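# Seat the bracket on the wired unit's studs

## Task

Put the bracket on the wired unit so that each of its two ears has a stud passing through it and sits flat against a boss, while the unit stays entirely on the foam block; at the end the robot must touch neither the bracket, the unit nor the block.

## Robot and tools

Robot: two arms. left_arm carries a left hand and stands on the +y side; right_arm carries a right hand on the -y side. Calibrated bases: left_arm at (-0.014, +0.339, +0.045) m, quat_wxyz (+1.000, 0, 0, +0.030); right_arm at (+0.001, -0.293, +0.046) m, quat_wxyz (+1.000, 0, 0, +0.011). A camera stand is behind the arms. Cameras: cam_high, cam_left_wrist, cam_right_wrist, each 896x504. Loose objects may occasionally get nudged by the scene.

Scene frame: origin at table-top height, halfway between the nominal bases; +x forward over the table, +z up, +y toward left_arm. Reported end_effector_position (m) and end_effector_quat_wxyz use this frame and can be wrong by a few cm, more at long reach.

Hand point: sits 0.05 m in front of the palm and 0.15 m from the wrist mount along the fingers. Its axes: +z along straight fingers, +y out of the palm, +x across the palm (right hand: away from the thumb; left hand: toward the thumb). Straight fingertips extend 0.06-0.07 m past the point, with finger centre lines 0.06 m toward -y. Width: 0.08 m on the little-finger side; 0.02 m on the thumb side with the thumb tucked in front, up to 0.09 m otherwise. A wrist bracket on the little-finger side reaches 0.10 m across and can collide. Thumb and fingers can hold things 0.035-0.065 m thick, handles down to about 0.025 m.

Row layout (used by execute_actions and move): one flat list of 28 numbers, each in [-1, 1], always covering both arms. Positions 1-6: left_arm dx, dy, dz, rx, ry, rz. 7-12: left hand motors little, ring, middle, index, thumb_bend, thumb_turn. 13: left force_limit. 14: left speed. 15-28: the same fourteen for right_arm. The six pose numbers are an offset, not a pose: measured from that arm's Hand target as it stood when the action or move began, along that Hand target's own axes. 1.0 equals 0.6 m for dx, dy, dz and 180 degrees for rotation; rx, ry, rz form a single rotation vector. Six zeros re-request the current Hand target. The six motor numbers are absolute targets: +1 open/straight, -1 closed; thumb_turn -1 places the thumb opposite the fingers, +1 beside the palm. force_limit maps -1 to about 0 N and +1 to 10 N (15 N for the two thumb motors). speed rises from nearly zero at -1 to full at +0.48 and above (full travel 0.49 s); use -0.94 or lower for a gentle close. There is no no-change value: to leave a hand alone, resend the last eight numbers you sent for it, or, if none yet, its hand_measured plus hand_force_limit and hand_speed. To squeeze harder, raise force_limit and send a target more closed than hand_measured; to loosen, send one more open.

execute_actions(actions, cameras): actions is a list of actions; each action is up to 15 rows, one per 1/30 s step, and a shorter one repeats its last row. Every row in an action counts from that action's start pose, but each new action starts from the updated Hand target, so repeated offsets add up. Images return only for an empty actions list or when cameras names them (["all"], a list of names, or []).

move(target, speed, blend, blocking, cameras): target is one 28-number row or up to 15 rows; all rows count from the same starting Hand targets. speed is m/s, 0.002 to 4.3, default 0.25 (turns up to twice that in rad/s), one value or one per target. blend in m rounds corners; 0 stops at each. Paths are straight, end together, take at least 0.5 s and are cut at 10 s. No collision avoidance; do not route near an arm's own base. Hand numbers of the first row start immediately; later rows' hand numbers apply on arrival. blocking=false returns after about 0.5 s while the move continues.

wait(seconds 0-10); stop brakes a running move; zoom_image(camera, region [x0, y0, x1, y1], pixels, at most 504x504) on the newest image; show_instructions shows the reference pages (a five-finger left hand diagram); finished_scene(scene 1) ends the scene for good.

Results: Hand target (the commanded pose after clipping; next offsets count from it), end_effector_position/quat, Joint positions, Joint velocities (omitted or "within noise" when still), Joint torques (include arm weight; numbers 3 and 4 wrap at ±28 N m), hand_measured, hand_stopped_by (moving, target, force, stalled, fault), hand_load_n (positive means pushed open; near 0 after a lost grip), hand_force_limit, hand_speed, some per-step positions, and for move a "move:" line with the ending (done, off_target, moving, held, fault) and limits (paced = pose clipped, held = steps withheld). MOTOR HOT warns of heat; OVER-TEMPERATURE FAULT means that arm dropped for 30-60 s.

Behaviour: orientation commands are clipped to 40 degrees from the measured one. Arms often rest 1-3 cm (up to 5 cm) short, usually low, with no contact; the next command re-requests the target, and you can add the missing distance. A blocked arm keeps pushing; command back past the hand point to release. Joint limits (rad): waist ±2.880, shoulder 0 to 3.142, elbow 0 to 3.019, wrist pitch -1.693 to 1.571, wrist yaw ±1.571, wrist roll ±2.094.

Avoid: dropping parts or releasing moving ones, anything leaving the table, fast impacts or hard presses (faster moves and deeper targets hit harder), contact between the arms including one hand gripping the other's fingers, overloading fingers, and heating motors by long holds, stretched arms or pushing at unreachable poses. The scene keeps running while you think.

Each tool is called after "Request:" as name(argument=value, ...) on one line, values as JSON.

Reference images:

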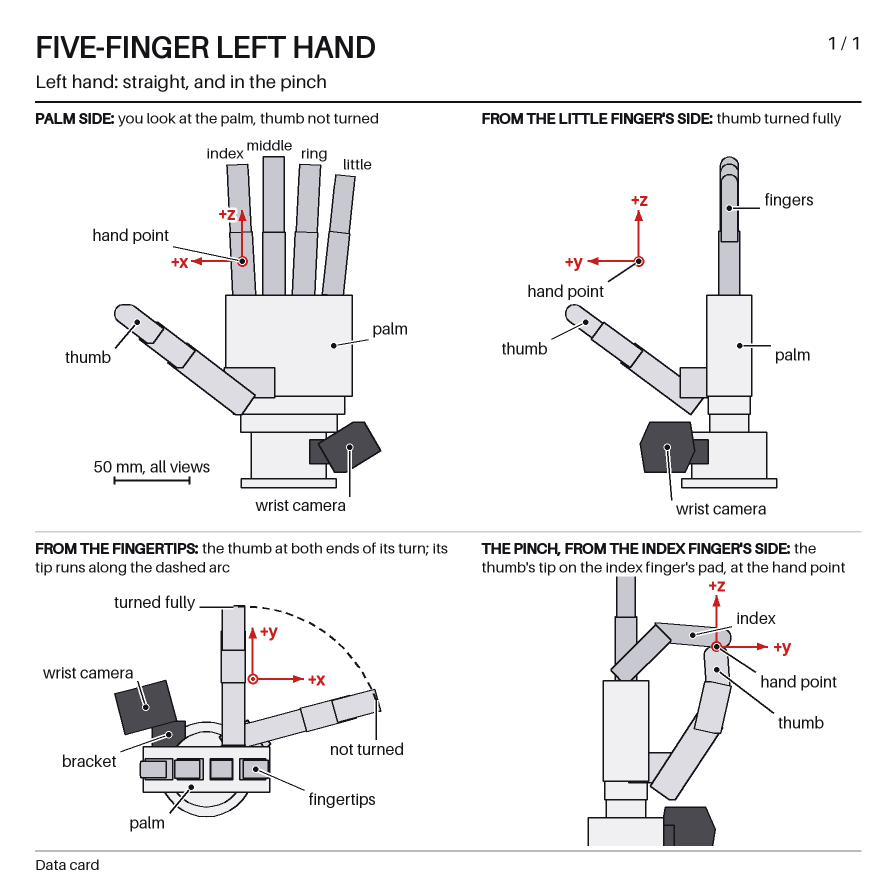

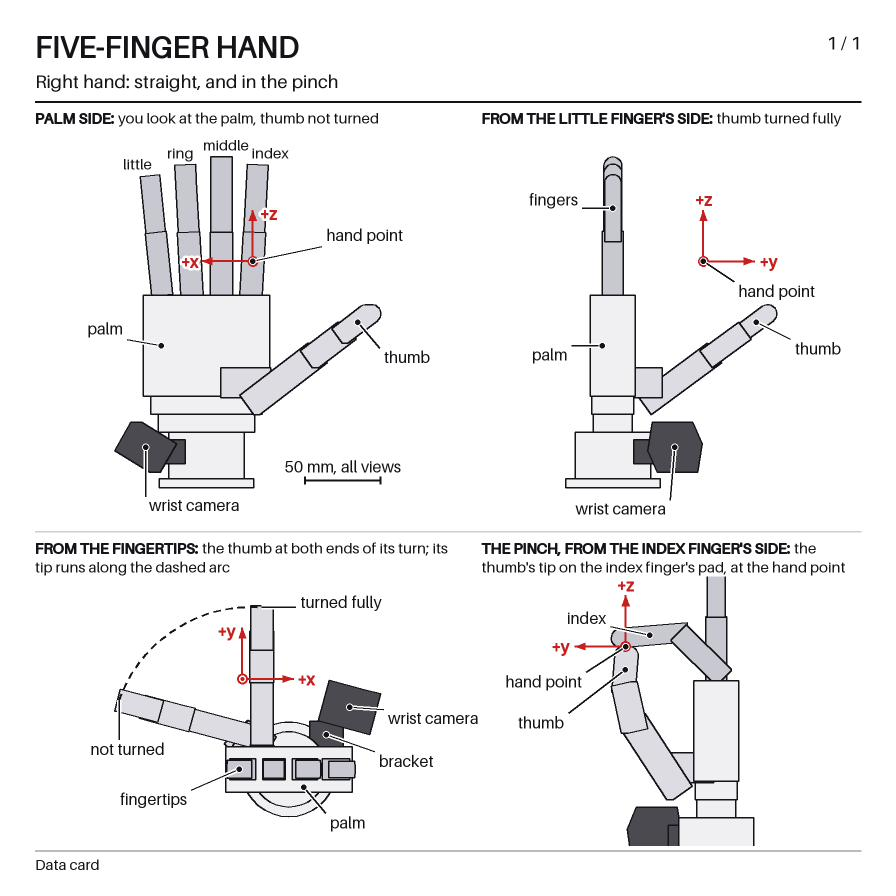

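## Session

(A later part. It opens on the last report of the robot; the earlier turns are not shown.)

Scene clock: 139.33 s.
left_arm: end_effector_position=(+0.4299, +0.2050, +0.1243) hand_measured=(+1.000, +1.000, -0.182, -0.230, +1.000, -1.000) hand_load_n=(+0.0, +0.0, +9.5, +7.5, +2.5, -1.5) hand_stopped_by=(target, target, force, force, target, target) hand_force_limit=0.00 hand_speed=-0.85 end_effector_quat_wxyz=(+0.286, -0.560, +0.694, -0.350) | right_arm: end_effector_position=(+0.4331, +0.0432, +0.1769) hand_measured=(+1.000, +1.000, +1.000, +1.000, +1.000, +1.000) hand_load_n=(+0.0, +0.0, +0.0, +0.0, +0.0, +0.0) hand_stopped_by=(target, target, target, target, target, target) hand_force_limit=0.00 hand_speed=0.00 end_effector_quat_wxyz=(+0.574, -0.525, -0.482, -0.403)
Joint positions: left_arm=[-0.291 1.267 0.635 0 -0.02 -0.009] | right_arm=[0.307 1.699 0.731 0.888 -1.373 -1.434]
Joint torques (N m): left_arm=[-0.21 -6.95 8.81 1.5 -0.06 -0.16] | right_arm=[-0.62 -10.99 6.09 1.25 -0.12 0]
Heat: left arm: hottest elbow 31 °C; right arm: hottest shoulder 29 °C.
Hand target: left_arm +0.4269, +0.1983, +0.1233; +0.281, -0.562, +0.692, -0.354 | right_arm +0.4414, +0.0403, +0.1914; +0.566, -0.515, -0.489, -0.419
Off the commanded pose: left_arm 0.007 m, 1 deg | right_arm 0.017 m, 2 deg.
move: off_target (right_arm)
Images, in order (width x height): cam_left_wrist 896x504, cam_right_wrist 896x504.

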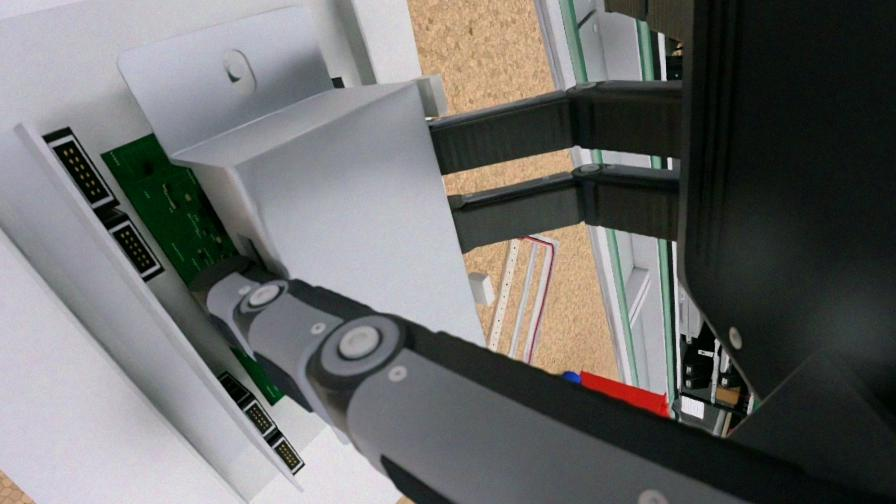

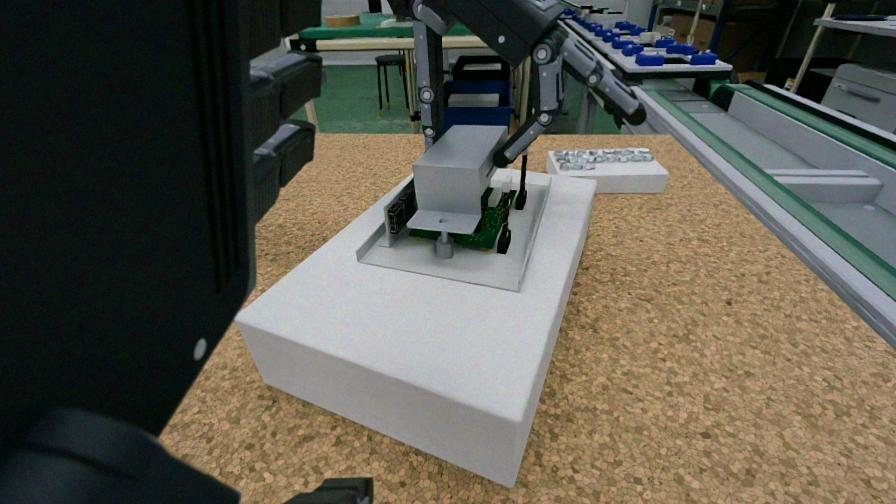

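Request:
move(target=[-0.0005,0.0125,0.0112,0,0,0,1,1,-0.45,-0.6,1,-1,0,-0.85,0,0,0,0,0,0,1,1,1,1,1,1,0,0], speed=0.01, cameras=["cam_left_wrist","cam_right_wrist"])

Request:
zoom_image(camera="cam_right_wrist", region=[400, 160, 500, 260])

Request:
zoom_image(camera="cam_left_wrist", region=[200, 30, 280, 110])

Scene clock: 141.07 s.
left_arm: end_effector_position=(+0.4304, +0.2049, +0.1236) hand_measured=(+1.000, +1.000, -0.182, -0.230, +1.000, -1.000) hand_load_n=(+0.0, +0.0, +8.5, +5.0, +3.0, -5.0) hand_stopped_by=(target, target, force, force, target, target) hand_force_limit=0.00 hand_speed=-0.85 end_effector_quat_wxyz=(+0.290, -0.558, +0.692, -0.355) | right_arm: end_effector_position=(+0.4331, +0.0432, +0.1769) hand_measured=(+1.000, +1.000, +1.000, +1.000, +1.000, +1.000) hand_load_n=(+0.0, +0.0, +0.0, +0.0, +0.0, +0.0) hand_stopped_by=(target, target, target, target, target, target) hand_force_limit=0.00 hand_speed=0.00 end_effector_quat_wxyz=(+0.574, -0.525, -0.482, -0.403)
Joint positions: left_arm=[-0.291 1.267 0.624 0.025 -0.02 -0.009] | right_arm=[0.307 1.699 0.731 0.888 -1.373 -1.434]
Joint torques (N m): left_arm=[-0.21 -5.13 8.65 2 -0.05 -0.15] | right_arm=[-0.73 -11.22 6.32 1.39 -0.13 -0.07]
Heat: left arm: hottest elbow 31 °C; right arm: hottest shoulder 29 °C.
Hand target: left_arm +0.4280, +0.1983, +0.1134; +0.281, -0.562, +0.692, -0.355 | right_arm +0.4414, +0.0403, +0.1914; +0.566, -0.515, -0.489, -0.419
Off the commanded pose: left_arm 0.013 m, 1 deg | right_arm 0.017 m, 2 deg.
move: off_target (left_arm, right_arm)
Images, in order (width x height): cam_left_wrist 896x504, cam_right_wrist 896x504.

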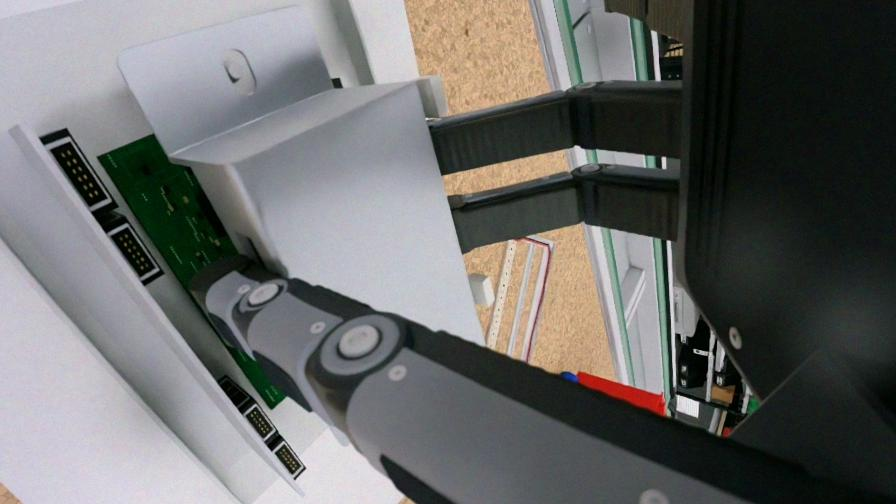

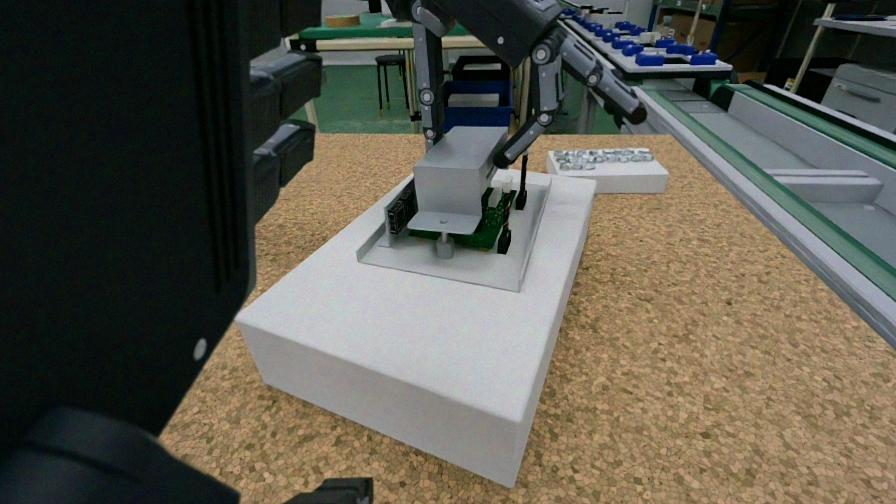

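Scaled by 5.040 from the camera's 896x504 image, which has a finer 1280x720 frame.

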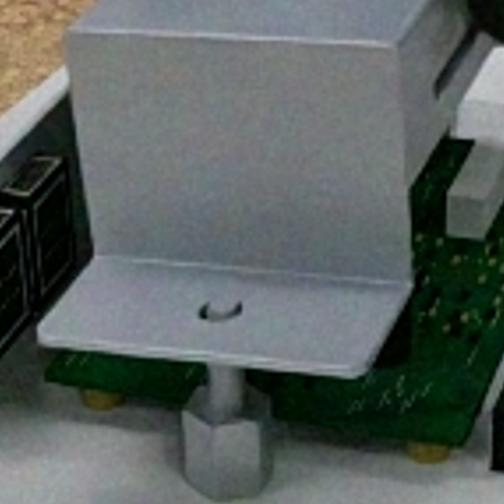

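Scaled by 6.300 from the camera's 896x504 image, which has a finer 1280x720 frame.

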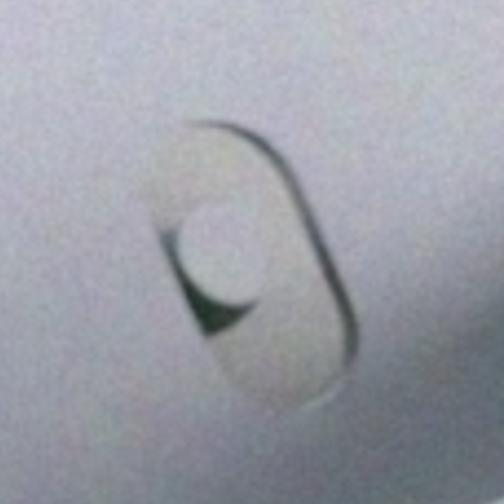

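Request:
zoom_image(camera="cam_right_wrist", region=[425, 205, 465, 245])

Request:
zoom_image(camera="cam_left_wrist", region=[100, 0, 380, 200])

Scaled by 12.600 from the camera's 896x504 image, which has a finer 1280x720 frame.

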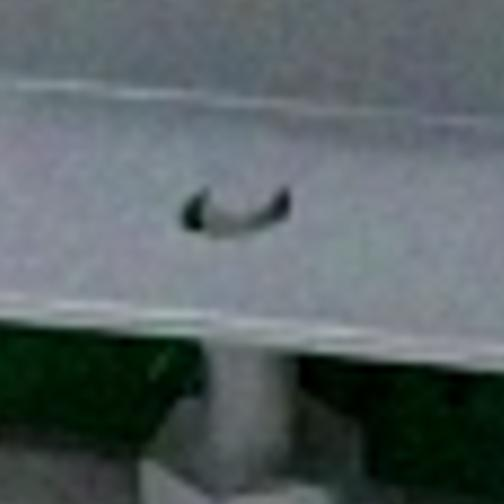

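Scaled by 1.800 from the camera's 896x504 image, which has a finer 1280x720 frame.

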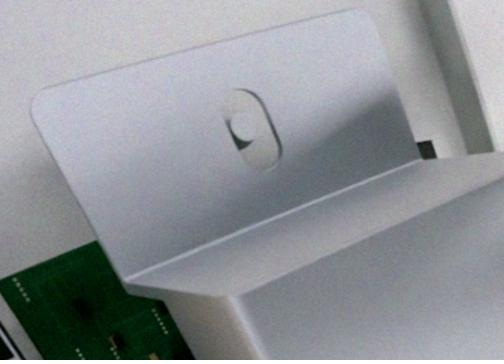

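Request:
move(target=[-0.0006,0.0152,0.0132,-0.012,0,0,1,1,-0.45,-0.6,1,-1,0,-0.85,0,0,0,0,0,0,1,1,1,1,1,1,0,0], speed=0.02, cameras=["cam_left_wrist","cam_right_wrist"])

Request:
zoom_image(camera="cam_right_wrist", region=[400, 160, 500, 260])

Request:
zoom_image(camera="cam_left_wrist", region=[200, 30, 280, 110])

Scene clock: 144.00 s.
left_arm: end_effector_position=(+0.4301, +0.2050, +0.1214) hand_measured=(+1.000, +1.000, -0.182, -0.230, +1.000, -1.000) hand_load_n=(+0.0, +0.0, +7.0, +7.0, +3.0, -6.5) hand_stopped_by=(target, target, force, force, target, target) hand_force_limit=0.00 hand_speed=-0.85 end_effector_quat_wxyz=(+0.288, -0.559, +0.692, -0.354) | right_arm: end_effector_position=(+0.4331, +0.0432, +0.1769) hand_measured=(+1.000, +1.000, +1.000, +1.000, +1.000, +1.000) hand_load_n=(+0.0, +0.0, +0.0, +0.0, +0.0, +0.0) hand_stopped_by=(target, target, target, target, target, target) hand_force_limit=0.00 hand_speed=0.00 end_effector_quat_wxyz=(+0.574, -0.525, -0.482, -0.403)
Joint positions: left_arm=[-0.291 1.272 0.624 0.025 -0.02 -0.009] | right_arm=[0.307 1.699 0.731 0.888 -1.373 -1.434]
Joint torques (N m): left_arm=[-0.09 -2.43 9.78 1.28 0.03 -0.16] | right_arm=[-0.62 -10.87 5.78 1.55 -0.16 -0.08]
Heat: left arm: hottest elbow 31 °C; right arm: hottest shoulder 29 °C.
Hand target: left_arm +0.4290, +0.1983, +0.1013; +0.270, -0.568, +0.699, -0.341 | right_arm +0.4414, +0.0403, +0.1914; +0.566, -0.515, -0.489, -0.419
Off the commanded pose: left_arm 0.021 m, 3 deg | right_arm 0.017 m, 2 deg.
move: off_target (left_arm, right_arm)
Images, in order (width x height): cam_left_wrist 896x504, cam_right_wrist 896x504.

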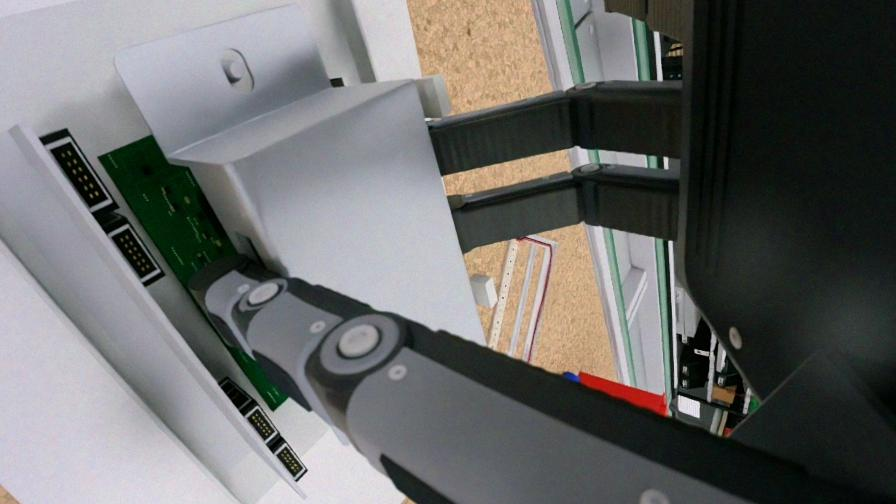

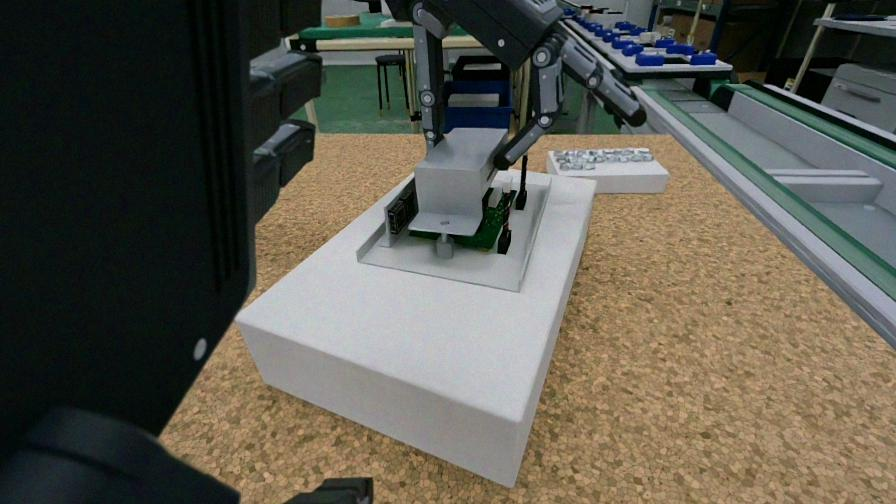

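Scaled by 5.040 from the camera's 896x504 image, which has a finer 1280x720 frame.

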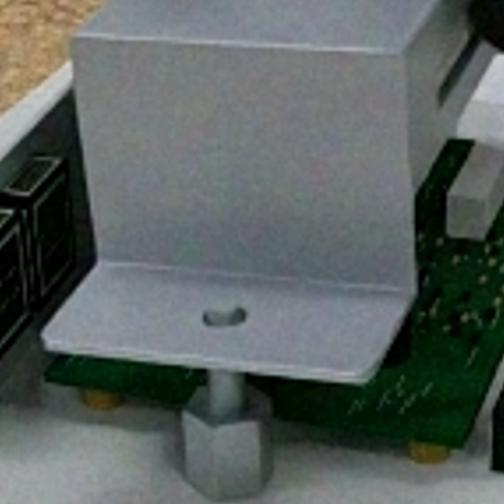

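Scaled by 6.300 from the camera's 896x504 image, which has a finer 1280x720 frame.

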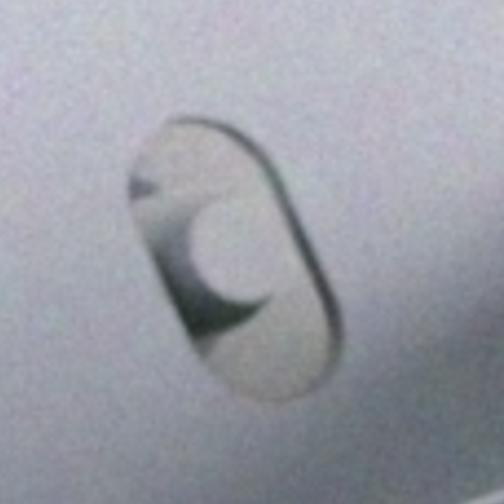

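Request:
zoom_image(camera="cam_right_wrist", region=[425, 205, 465, 245])

Request:
zoom_image(camera="cam_left_wrist", region=[215, 40, 255, 100])

Scaled by 12.600 from the camera's 896x504 image, which has a finer 1280x720 frame.

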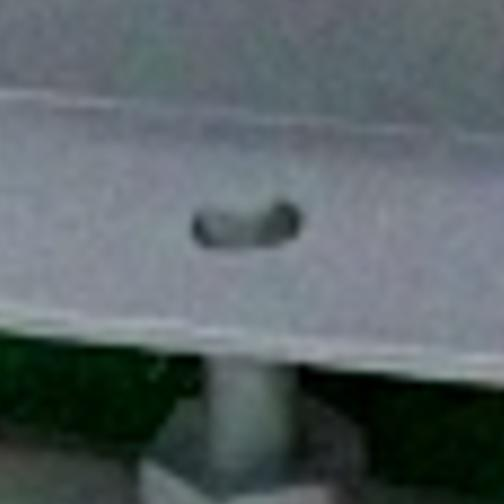

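Scaled by 8.400 from the camera's 896x504 image, which has a finer 1280x720 frame.

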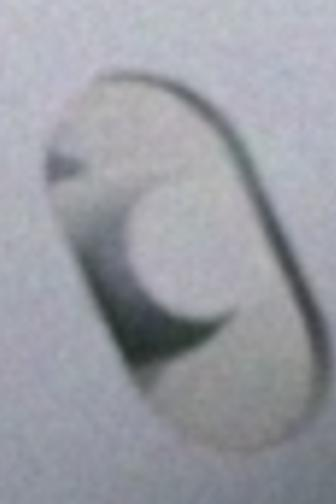

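Request:
move(target=[0,0,0,0,0,0,1,1,-0.45,-0.6,1,-1,0,-0.85,0,0,0,0,0,0,1,1,1,1,1,1,0,0], speed=0.02, cameras=["all"])

Request:
zoom_image(camera="cam_high", region=[430, 90, 590, 210])

Request:
zoom_image(camera="cam_right_wrist", region=[350, 100, 570, 300])

Request:
zoom_image(camera="cam_left_wrist", region=[200, 30, 280, 110])

Scene clock: 146.50 s.
left_arm: end_effector_position=(+0.4301, +0.2050, +0.1214) hand_measured=(+1.000, +1.000, -0.182, -0.230, +1.000, -1.000) hand_load_n=(+0.0, +0.0, +6.5, +6.5, +3.0, -6.0) hand_stopped_by=(target, target, force, force, target, target) hand_force_limit=0.00 hand_speed=-0.85 end_effector_quat_wxyz=(+0.288, -0.559, +0.692, -0.354) | right_arm: end_effector_position=(+0.4331, +0.0432, +0.1769) hand_measured=(+1.000, +1.000, +1.000, +1.000, +1.000, +1.000) hand_load_n=(+0.0, -0.5, +0.0, +0.0, +0.0, +0.0) hand_stopped_by=(target, target, target, target, target, target) hand_force_limit=0.00 hand_speed=0.00 end_effector_quat_wxyz=(+0.574, -0.525, -0.482, -0.403)
Joint positions: left_arm=[-0.291 1.272 0.624 0.025 -0.02 -0.009] | right_arm=[0.307 1.699 0.731 0.888 -1.373 -1.434]
Joint torques (N m): left_arm=[-0.03 -2.73 9.8 1.28 0.01 -0.15] | right_arm=[-1.2 -10.81 6.09 1.68 -0.14 -0.03]
Heat: left arm: hottest elbow 31 °C; right arm: hottest shoulder 29 °C.
Hand target: left_arm +0.4290, +0.1983, +0.1014; +0.270, -0.568, +0.699, -0.341 | right_arm +0.4414, +0.0403, +0.1914; +0.566, -0.515, -0.489, -0.419
Off the commanded pose: left_arm 0.021 m, 3 deg | right_arm 0.017 m, 2 deg.
move: off_target (left_arm, right_arm)

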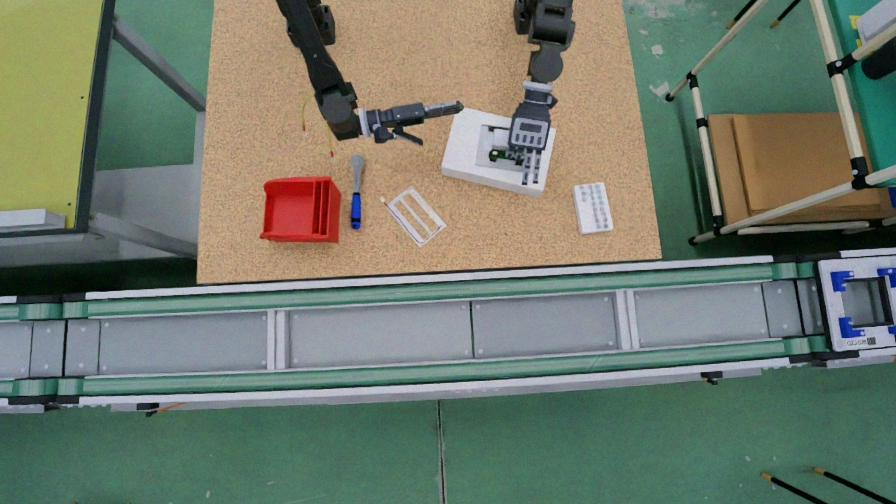

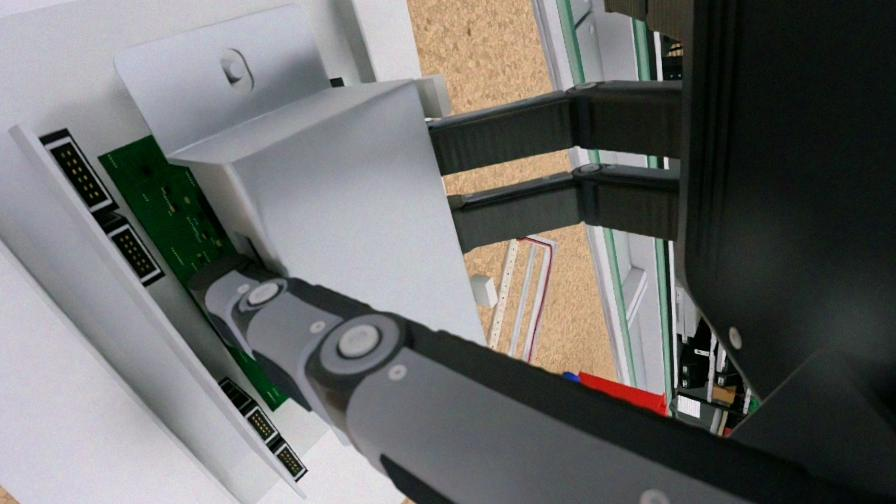

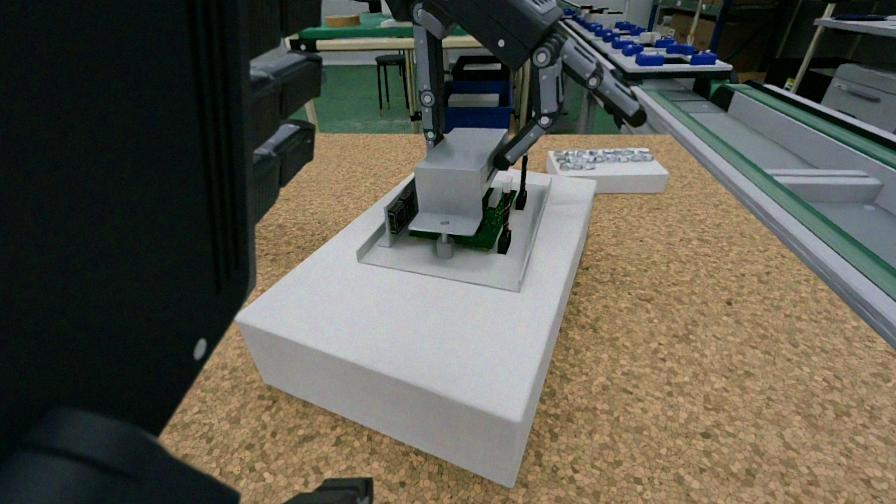

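Scaled by 3.150 from the camera's 896x504 image, which has a finer 1280x720 frame.

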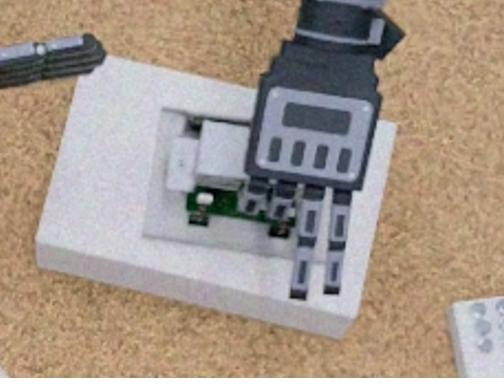

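Scaled by 2.291 from the camera's 896x504 image, which has a finer 1280x720 frame.

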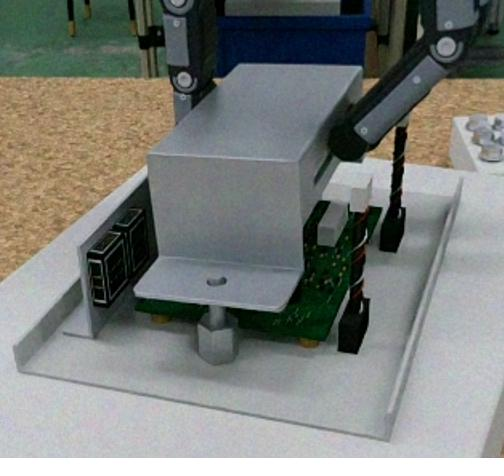

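Scaled by 6.300 from the camera's 896x504 image, which has a finer 1280x720 frame.

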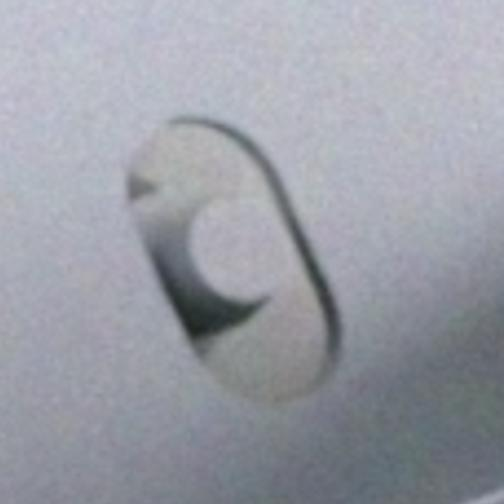

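Request:
move(target=[-0.0029,-0.0029,0.0143,0,0,0,1,1,-0.45,-0.6,1,-1,0,-0.85,0,0,0,0,0,0,1,1,1,1,1,1,0,0], speed=0.015, cameras=["cam_left_wrist","cam_right_wrist"])

Request:
zoom_image(camera="cam_right_wrist", region=[400, 160, 500, 260])

Request:
zoom_image(camera="cam_left_wrist", region=[200, 30, 280, 110])

Scene clock: 149.23 s.
left_arm: end_effector_position=(+0.4328, +0.2038, +0.1046) hand_measured=(+1.000, +1.000, -0.182, -0.232, +1.000, -1.000) hand_load_n=(+0.0, -0.5, +7.0, +0.0, +2.0, -0.5) hand_stopped_by=(target, target, force, force, target, target) hand_force_limit=0.00 hand_speed=-0.85 end_effector_quat_wxyz=(+0.279, -0.563, +0.698, -0.344) | right_arm: end_effector_position=(+0.4331, +0.0432, +0.1769) hand_measured=(+1.000, +1.000, +1.000, +1.000, +1.000, +1.000) hand_load_n=(+0.0, +0.0, +0.0, +0.0, +0.0, +0.0) hand_stopped_by=(target, target, target, target, target, target) hand_force_limit=0.00 hand_speed=0.00 end_effector_quat_wxyz=(+0.574, -0.525, -0.482, -0.403)
Joint positions: left_arm=[-0.291 1.324 0.631 0.039 -0.017 -0.011] | right_arm=[0.307 1.699 0.731 0.888 -1.373 -1.434]
Joint torques (N m): left_arm=[0.44 -4.72 10.3 1.46 0.09 -0.11] | right_arm=[-1.08 -11.52 6.11 1.55 -0.11 0.02]
Heat: left arm: hottest elbow 31 °C; right arm: hottest shoulder 29 °C.
Hand target: left_arm +0.4370, +0.1983, +0.0974; +0.270, -0.568, +0.699, -0.341 | right_arm +0.4414, +0.0403, +0.1914; +0.566, -0.515, -0.489, -0.419
Off the commanded pose: left_arm 0.010 m, 1 deg | right_arm 0.017 m, 2 deg.
move: off_target (right_arm)
Images, in order (width x height): cam_left_wrist 896x504, cam_right_wrist 896x504.

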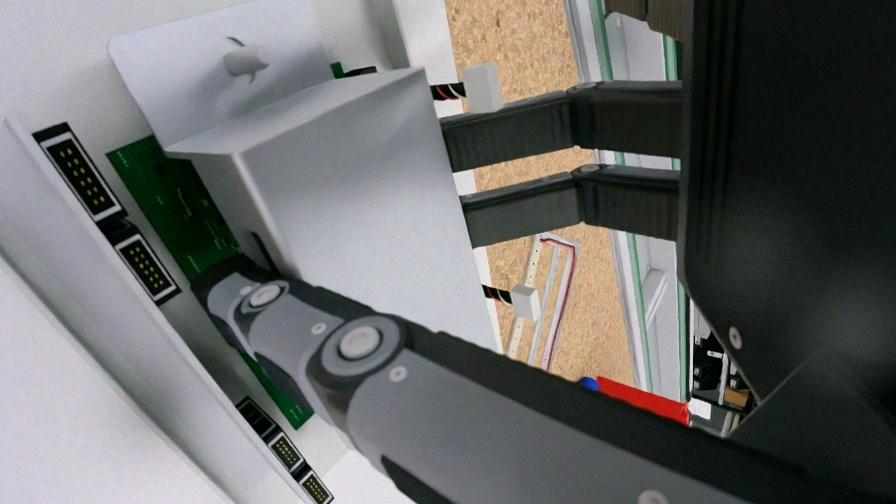

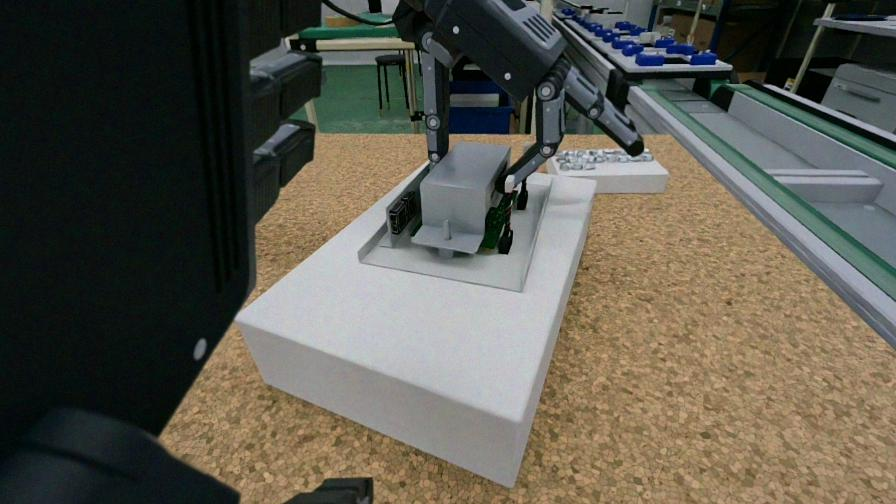

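Scaled by 5.040 from the camera's 896x504 image, which has a finer 1280x720 frame.

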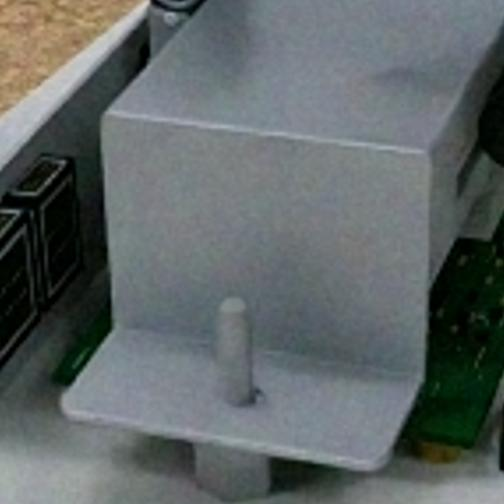

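Scaled by 6.300 from the camera's 896x504 image, which has a finer 1280x720 frame.

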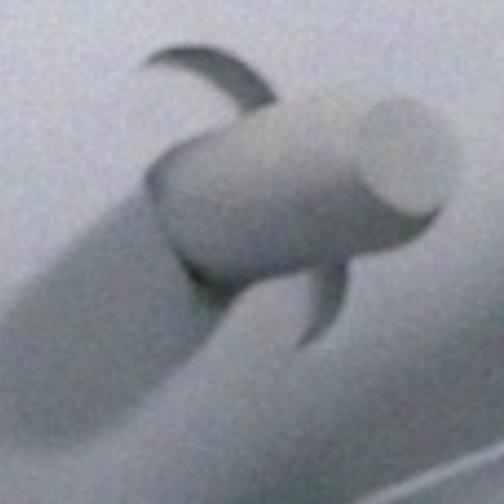

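Request:
move(target=[0,0.0026,0.0021,0,0,0,1,1,0.05,0.05,1,-1,0,-0.6,0,0,0,0,0,0,1,1,1,1,1,1,0,0], speed=0.015, cameras=["cam_left_wrist","cam_right_wrist"])

Request:
zoom_image(camera="cam_right_wrist", region=[400, 130, 540, 270])

Scene clock: 150.97 s.
left_arm: end_effector_position=(+0.4327, +0.2036, +0.1045) hand_measured=(+1.000, +1.000, +0.050, +0.050, +1.000, -1.000) hand_load_n=(+0.0, +0.0, +0.5, +0.0, +1.0, -1.0) hand_stopped_by=(target, target, target, target, target, target) hand_force_limit=0.00 hand_speed=-0.60 end_effector_quat_wxyz=(+0.278, -0.563, +0.698, -0.344) | right_arm: end_effector_position=(+0.4331, +0.0432, +0.1769) hand_measured=(+1.000, +1.000, +1.000, +1.000, +1.000, +1.000) hand_load_n=(+0.0, +0.0, +0.0, +0.0, +0.0, +0.0) hand_stopped_by=(target, target, target, target, target, target) hand_force_limit=0.00 hand_speed=0.00 end_effector_quat_wxyz=(+0.574, -0.525, -0.482, -0.403)
Joint positions: left_arm=[-0.291 1.325 0.631 0.039 -0.017 -0.011] | right_arm=[0.307 1.699 0.731 0.888 -1.373 -1.434]
Joint torques (N m): left_arm=[0.44 -4.37 10.04 1.74 0.08 -0.11] | right_arm=[-0.85 -10.93 5.96 1.35 -0.06 0]
Heat: left arm: hottest elbow 31 °C; right arm: hottest shoulder 29 °C.
Hand target: left_arm +0.4370, +0.1983, +0.0953; +0.270, -0.568, +0.699, -0.342 | right_arm +0.4414, +0.0403, +0.1914; +0.566, -0.515, -0.489, -0.419
Off the commanded pose: left_arm 0.011 m, 1 deg | right_arm 0.017 m, 2 deg.
move: off_target (left_arm, right_arm)
Images, in order (width x height): cam_left_wrist 896x504, cam_right_wrist 896x504.

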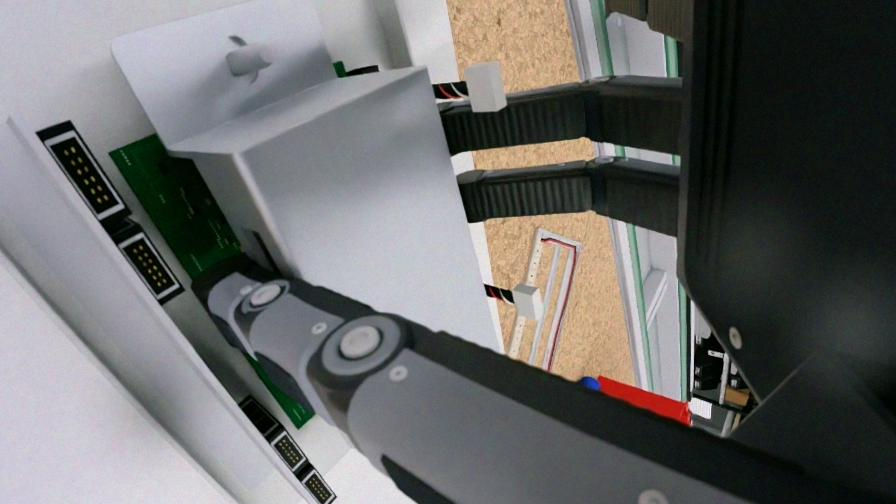

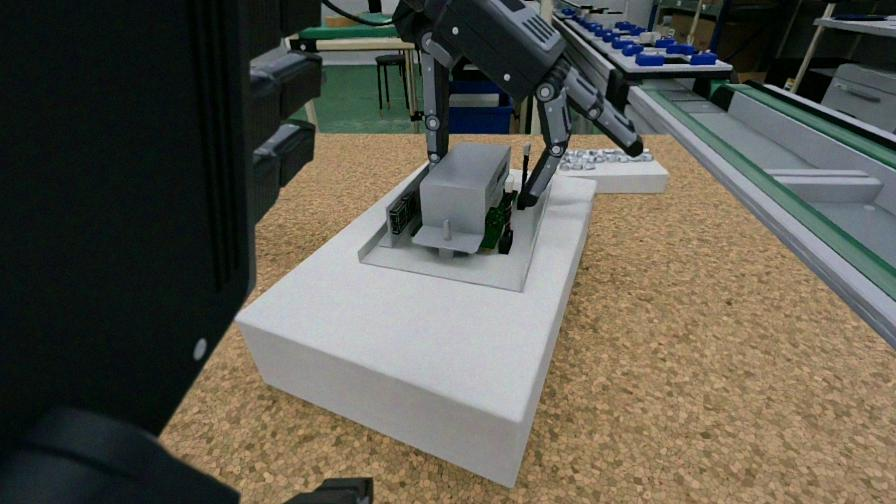

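Scaled by 3.600 from the camera's 896x504 image, which has a finer 1280x720 frame.

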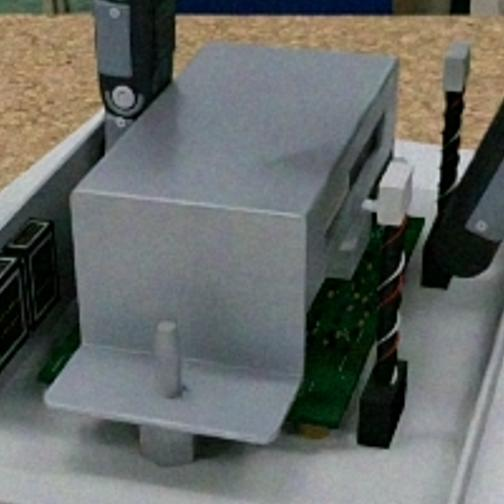

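Request:
move(target=[[0.0039,-0.0097,-0.0198,0,0,0,1,1,0.05,0.05,1,-1,0,-0.6,0,0,0,0,0,0,1,1,1,1,1,1,0,0],[0.0107,-0.1191,-0.1181,0,0,0,1,1,0.05,0.05,1,-1,0,-0.6,0,0,0,0,0,0,1,1,1,1,1,1,0,0]], speed=0.06, blend=0.004, cameras=["all"])

Request:
zoom_image(camera="cam_right_wrist", region=[400, 130, 540, 270])

Request:
zoom_image(camera="cam_high", region=[430, 90, 590, 210])

Scene clock: 153.83 s.
left_arm: end_effector_position=(+0.4066, +0.2048, +0.1646) hand_measured=(+1.000, +1.000, +0.050, +0.050, +1.000, -1.000) hand_load_n=(+0.0, +0.0, +0.0, +0.0, +0.0, +0.0) hand_stopped_by=(target, target, target, target, target, target) hand_force_limit=0.00 hand_speed=-0.60 end_effector_quat_wxyz=(+0.257, -0.573, +0.710, -0.319) | right_arm: end_effector_position=(+0.4331, +0.0432, +0.1769) hand_measured=(+1.000, +1.000, +1.000, +1.000, +1.000, +1.000) hand_load_n=(+0.0, +0.0, +0.0, +0.0, +0.0, +0.0) hand_stopped_by=(target, target, target, target, target, target) hand_force_limit=0.00 hand_speed=0.00 end_effector_quat_wxyz=(+0.574, -0.525, -0.482, -0.403)
Joint positions: left_arm=[-0.304 1.162 0.723 -0.288 -0.023 -0.021] | right_arm=[0.307 1.699 0.731 0.888 -1.373 -1.434]
Joint torques (N m): left_arm=[0.03 -7.18 15.06 0.99 -0.11 -0.11] | right_arm=[-0.73 -10.93 5.96 1.54 -0.11 -0.04]
Heat: left arm: hottest elbow 31 °C; right arm: hottest shoulder 29 °C.
Hand target: left_arm +0.4250, +0.1953, +0.1956; +0.270, -0.568, +0.699, -0.342 | right_arm +0.4414, +0.0403, +0.1914; +0.566, -0.515, -0.489, -0.419
Off the commanded pose: left_arm 0.037 m, 3 deg | right_arm 0.017 m, 2 deg.
move: off_target (left_arm, right_arm)

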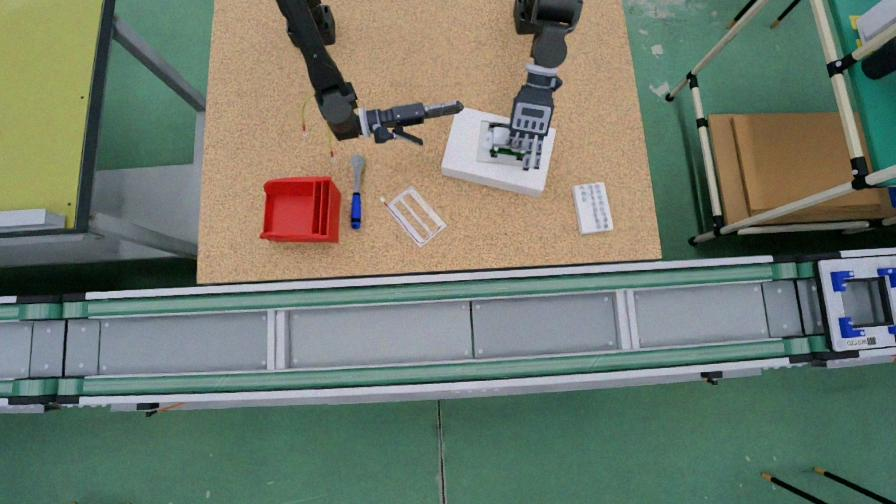

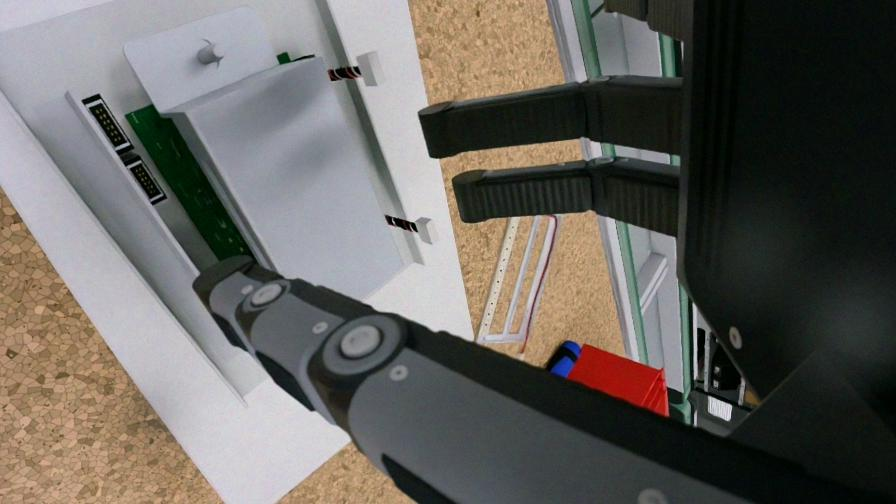

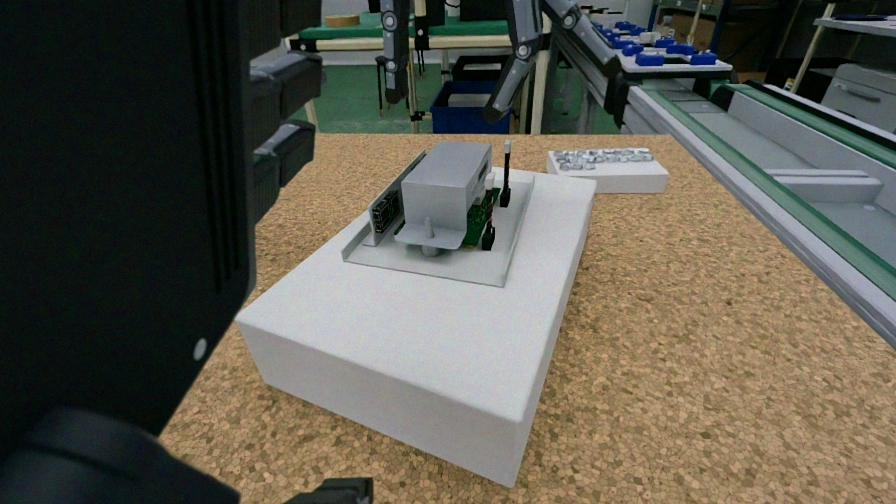

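Scaled by 3.600 from the camera's 896x504 image, which has a finer 1280x720 frame.

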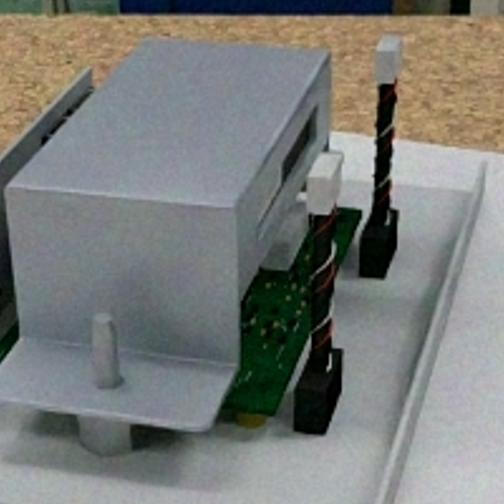

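Scaled by 3.150 from the camera's 896x504 image, which has a finer 1280x720 frame.

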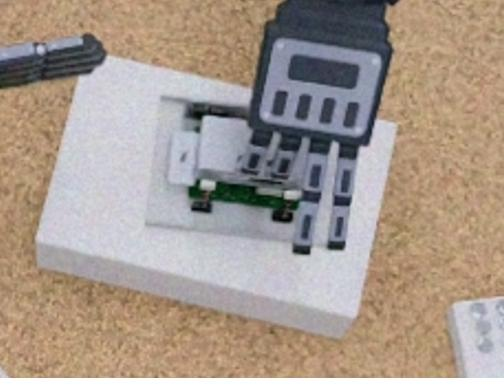

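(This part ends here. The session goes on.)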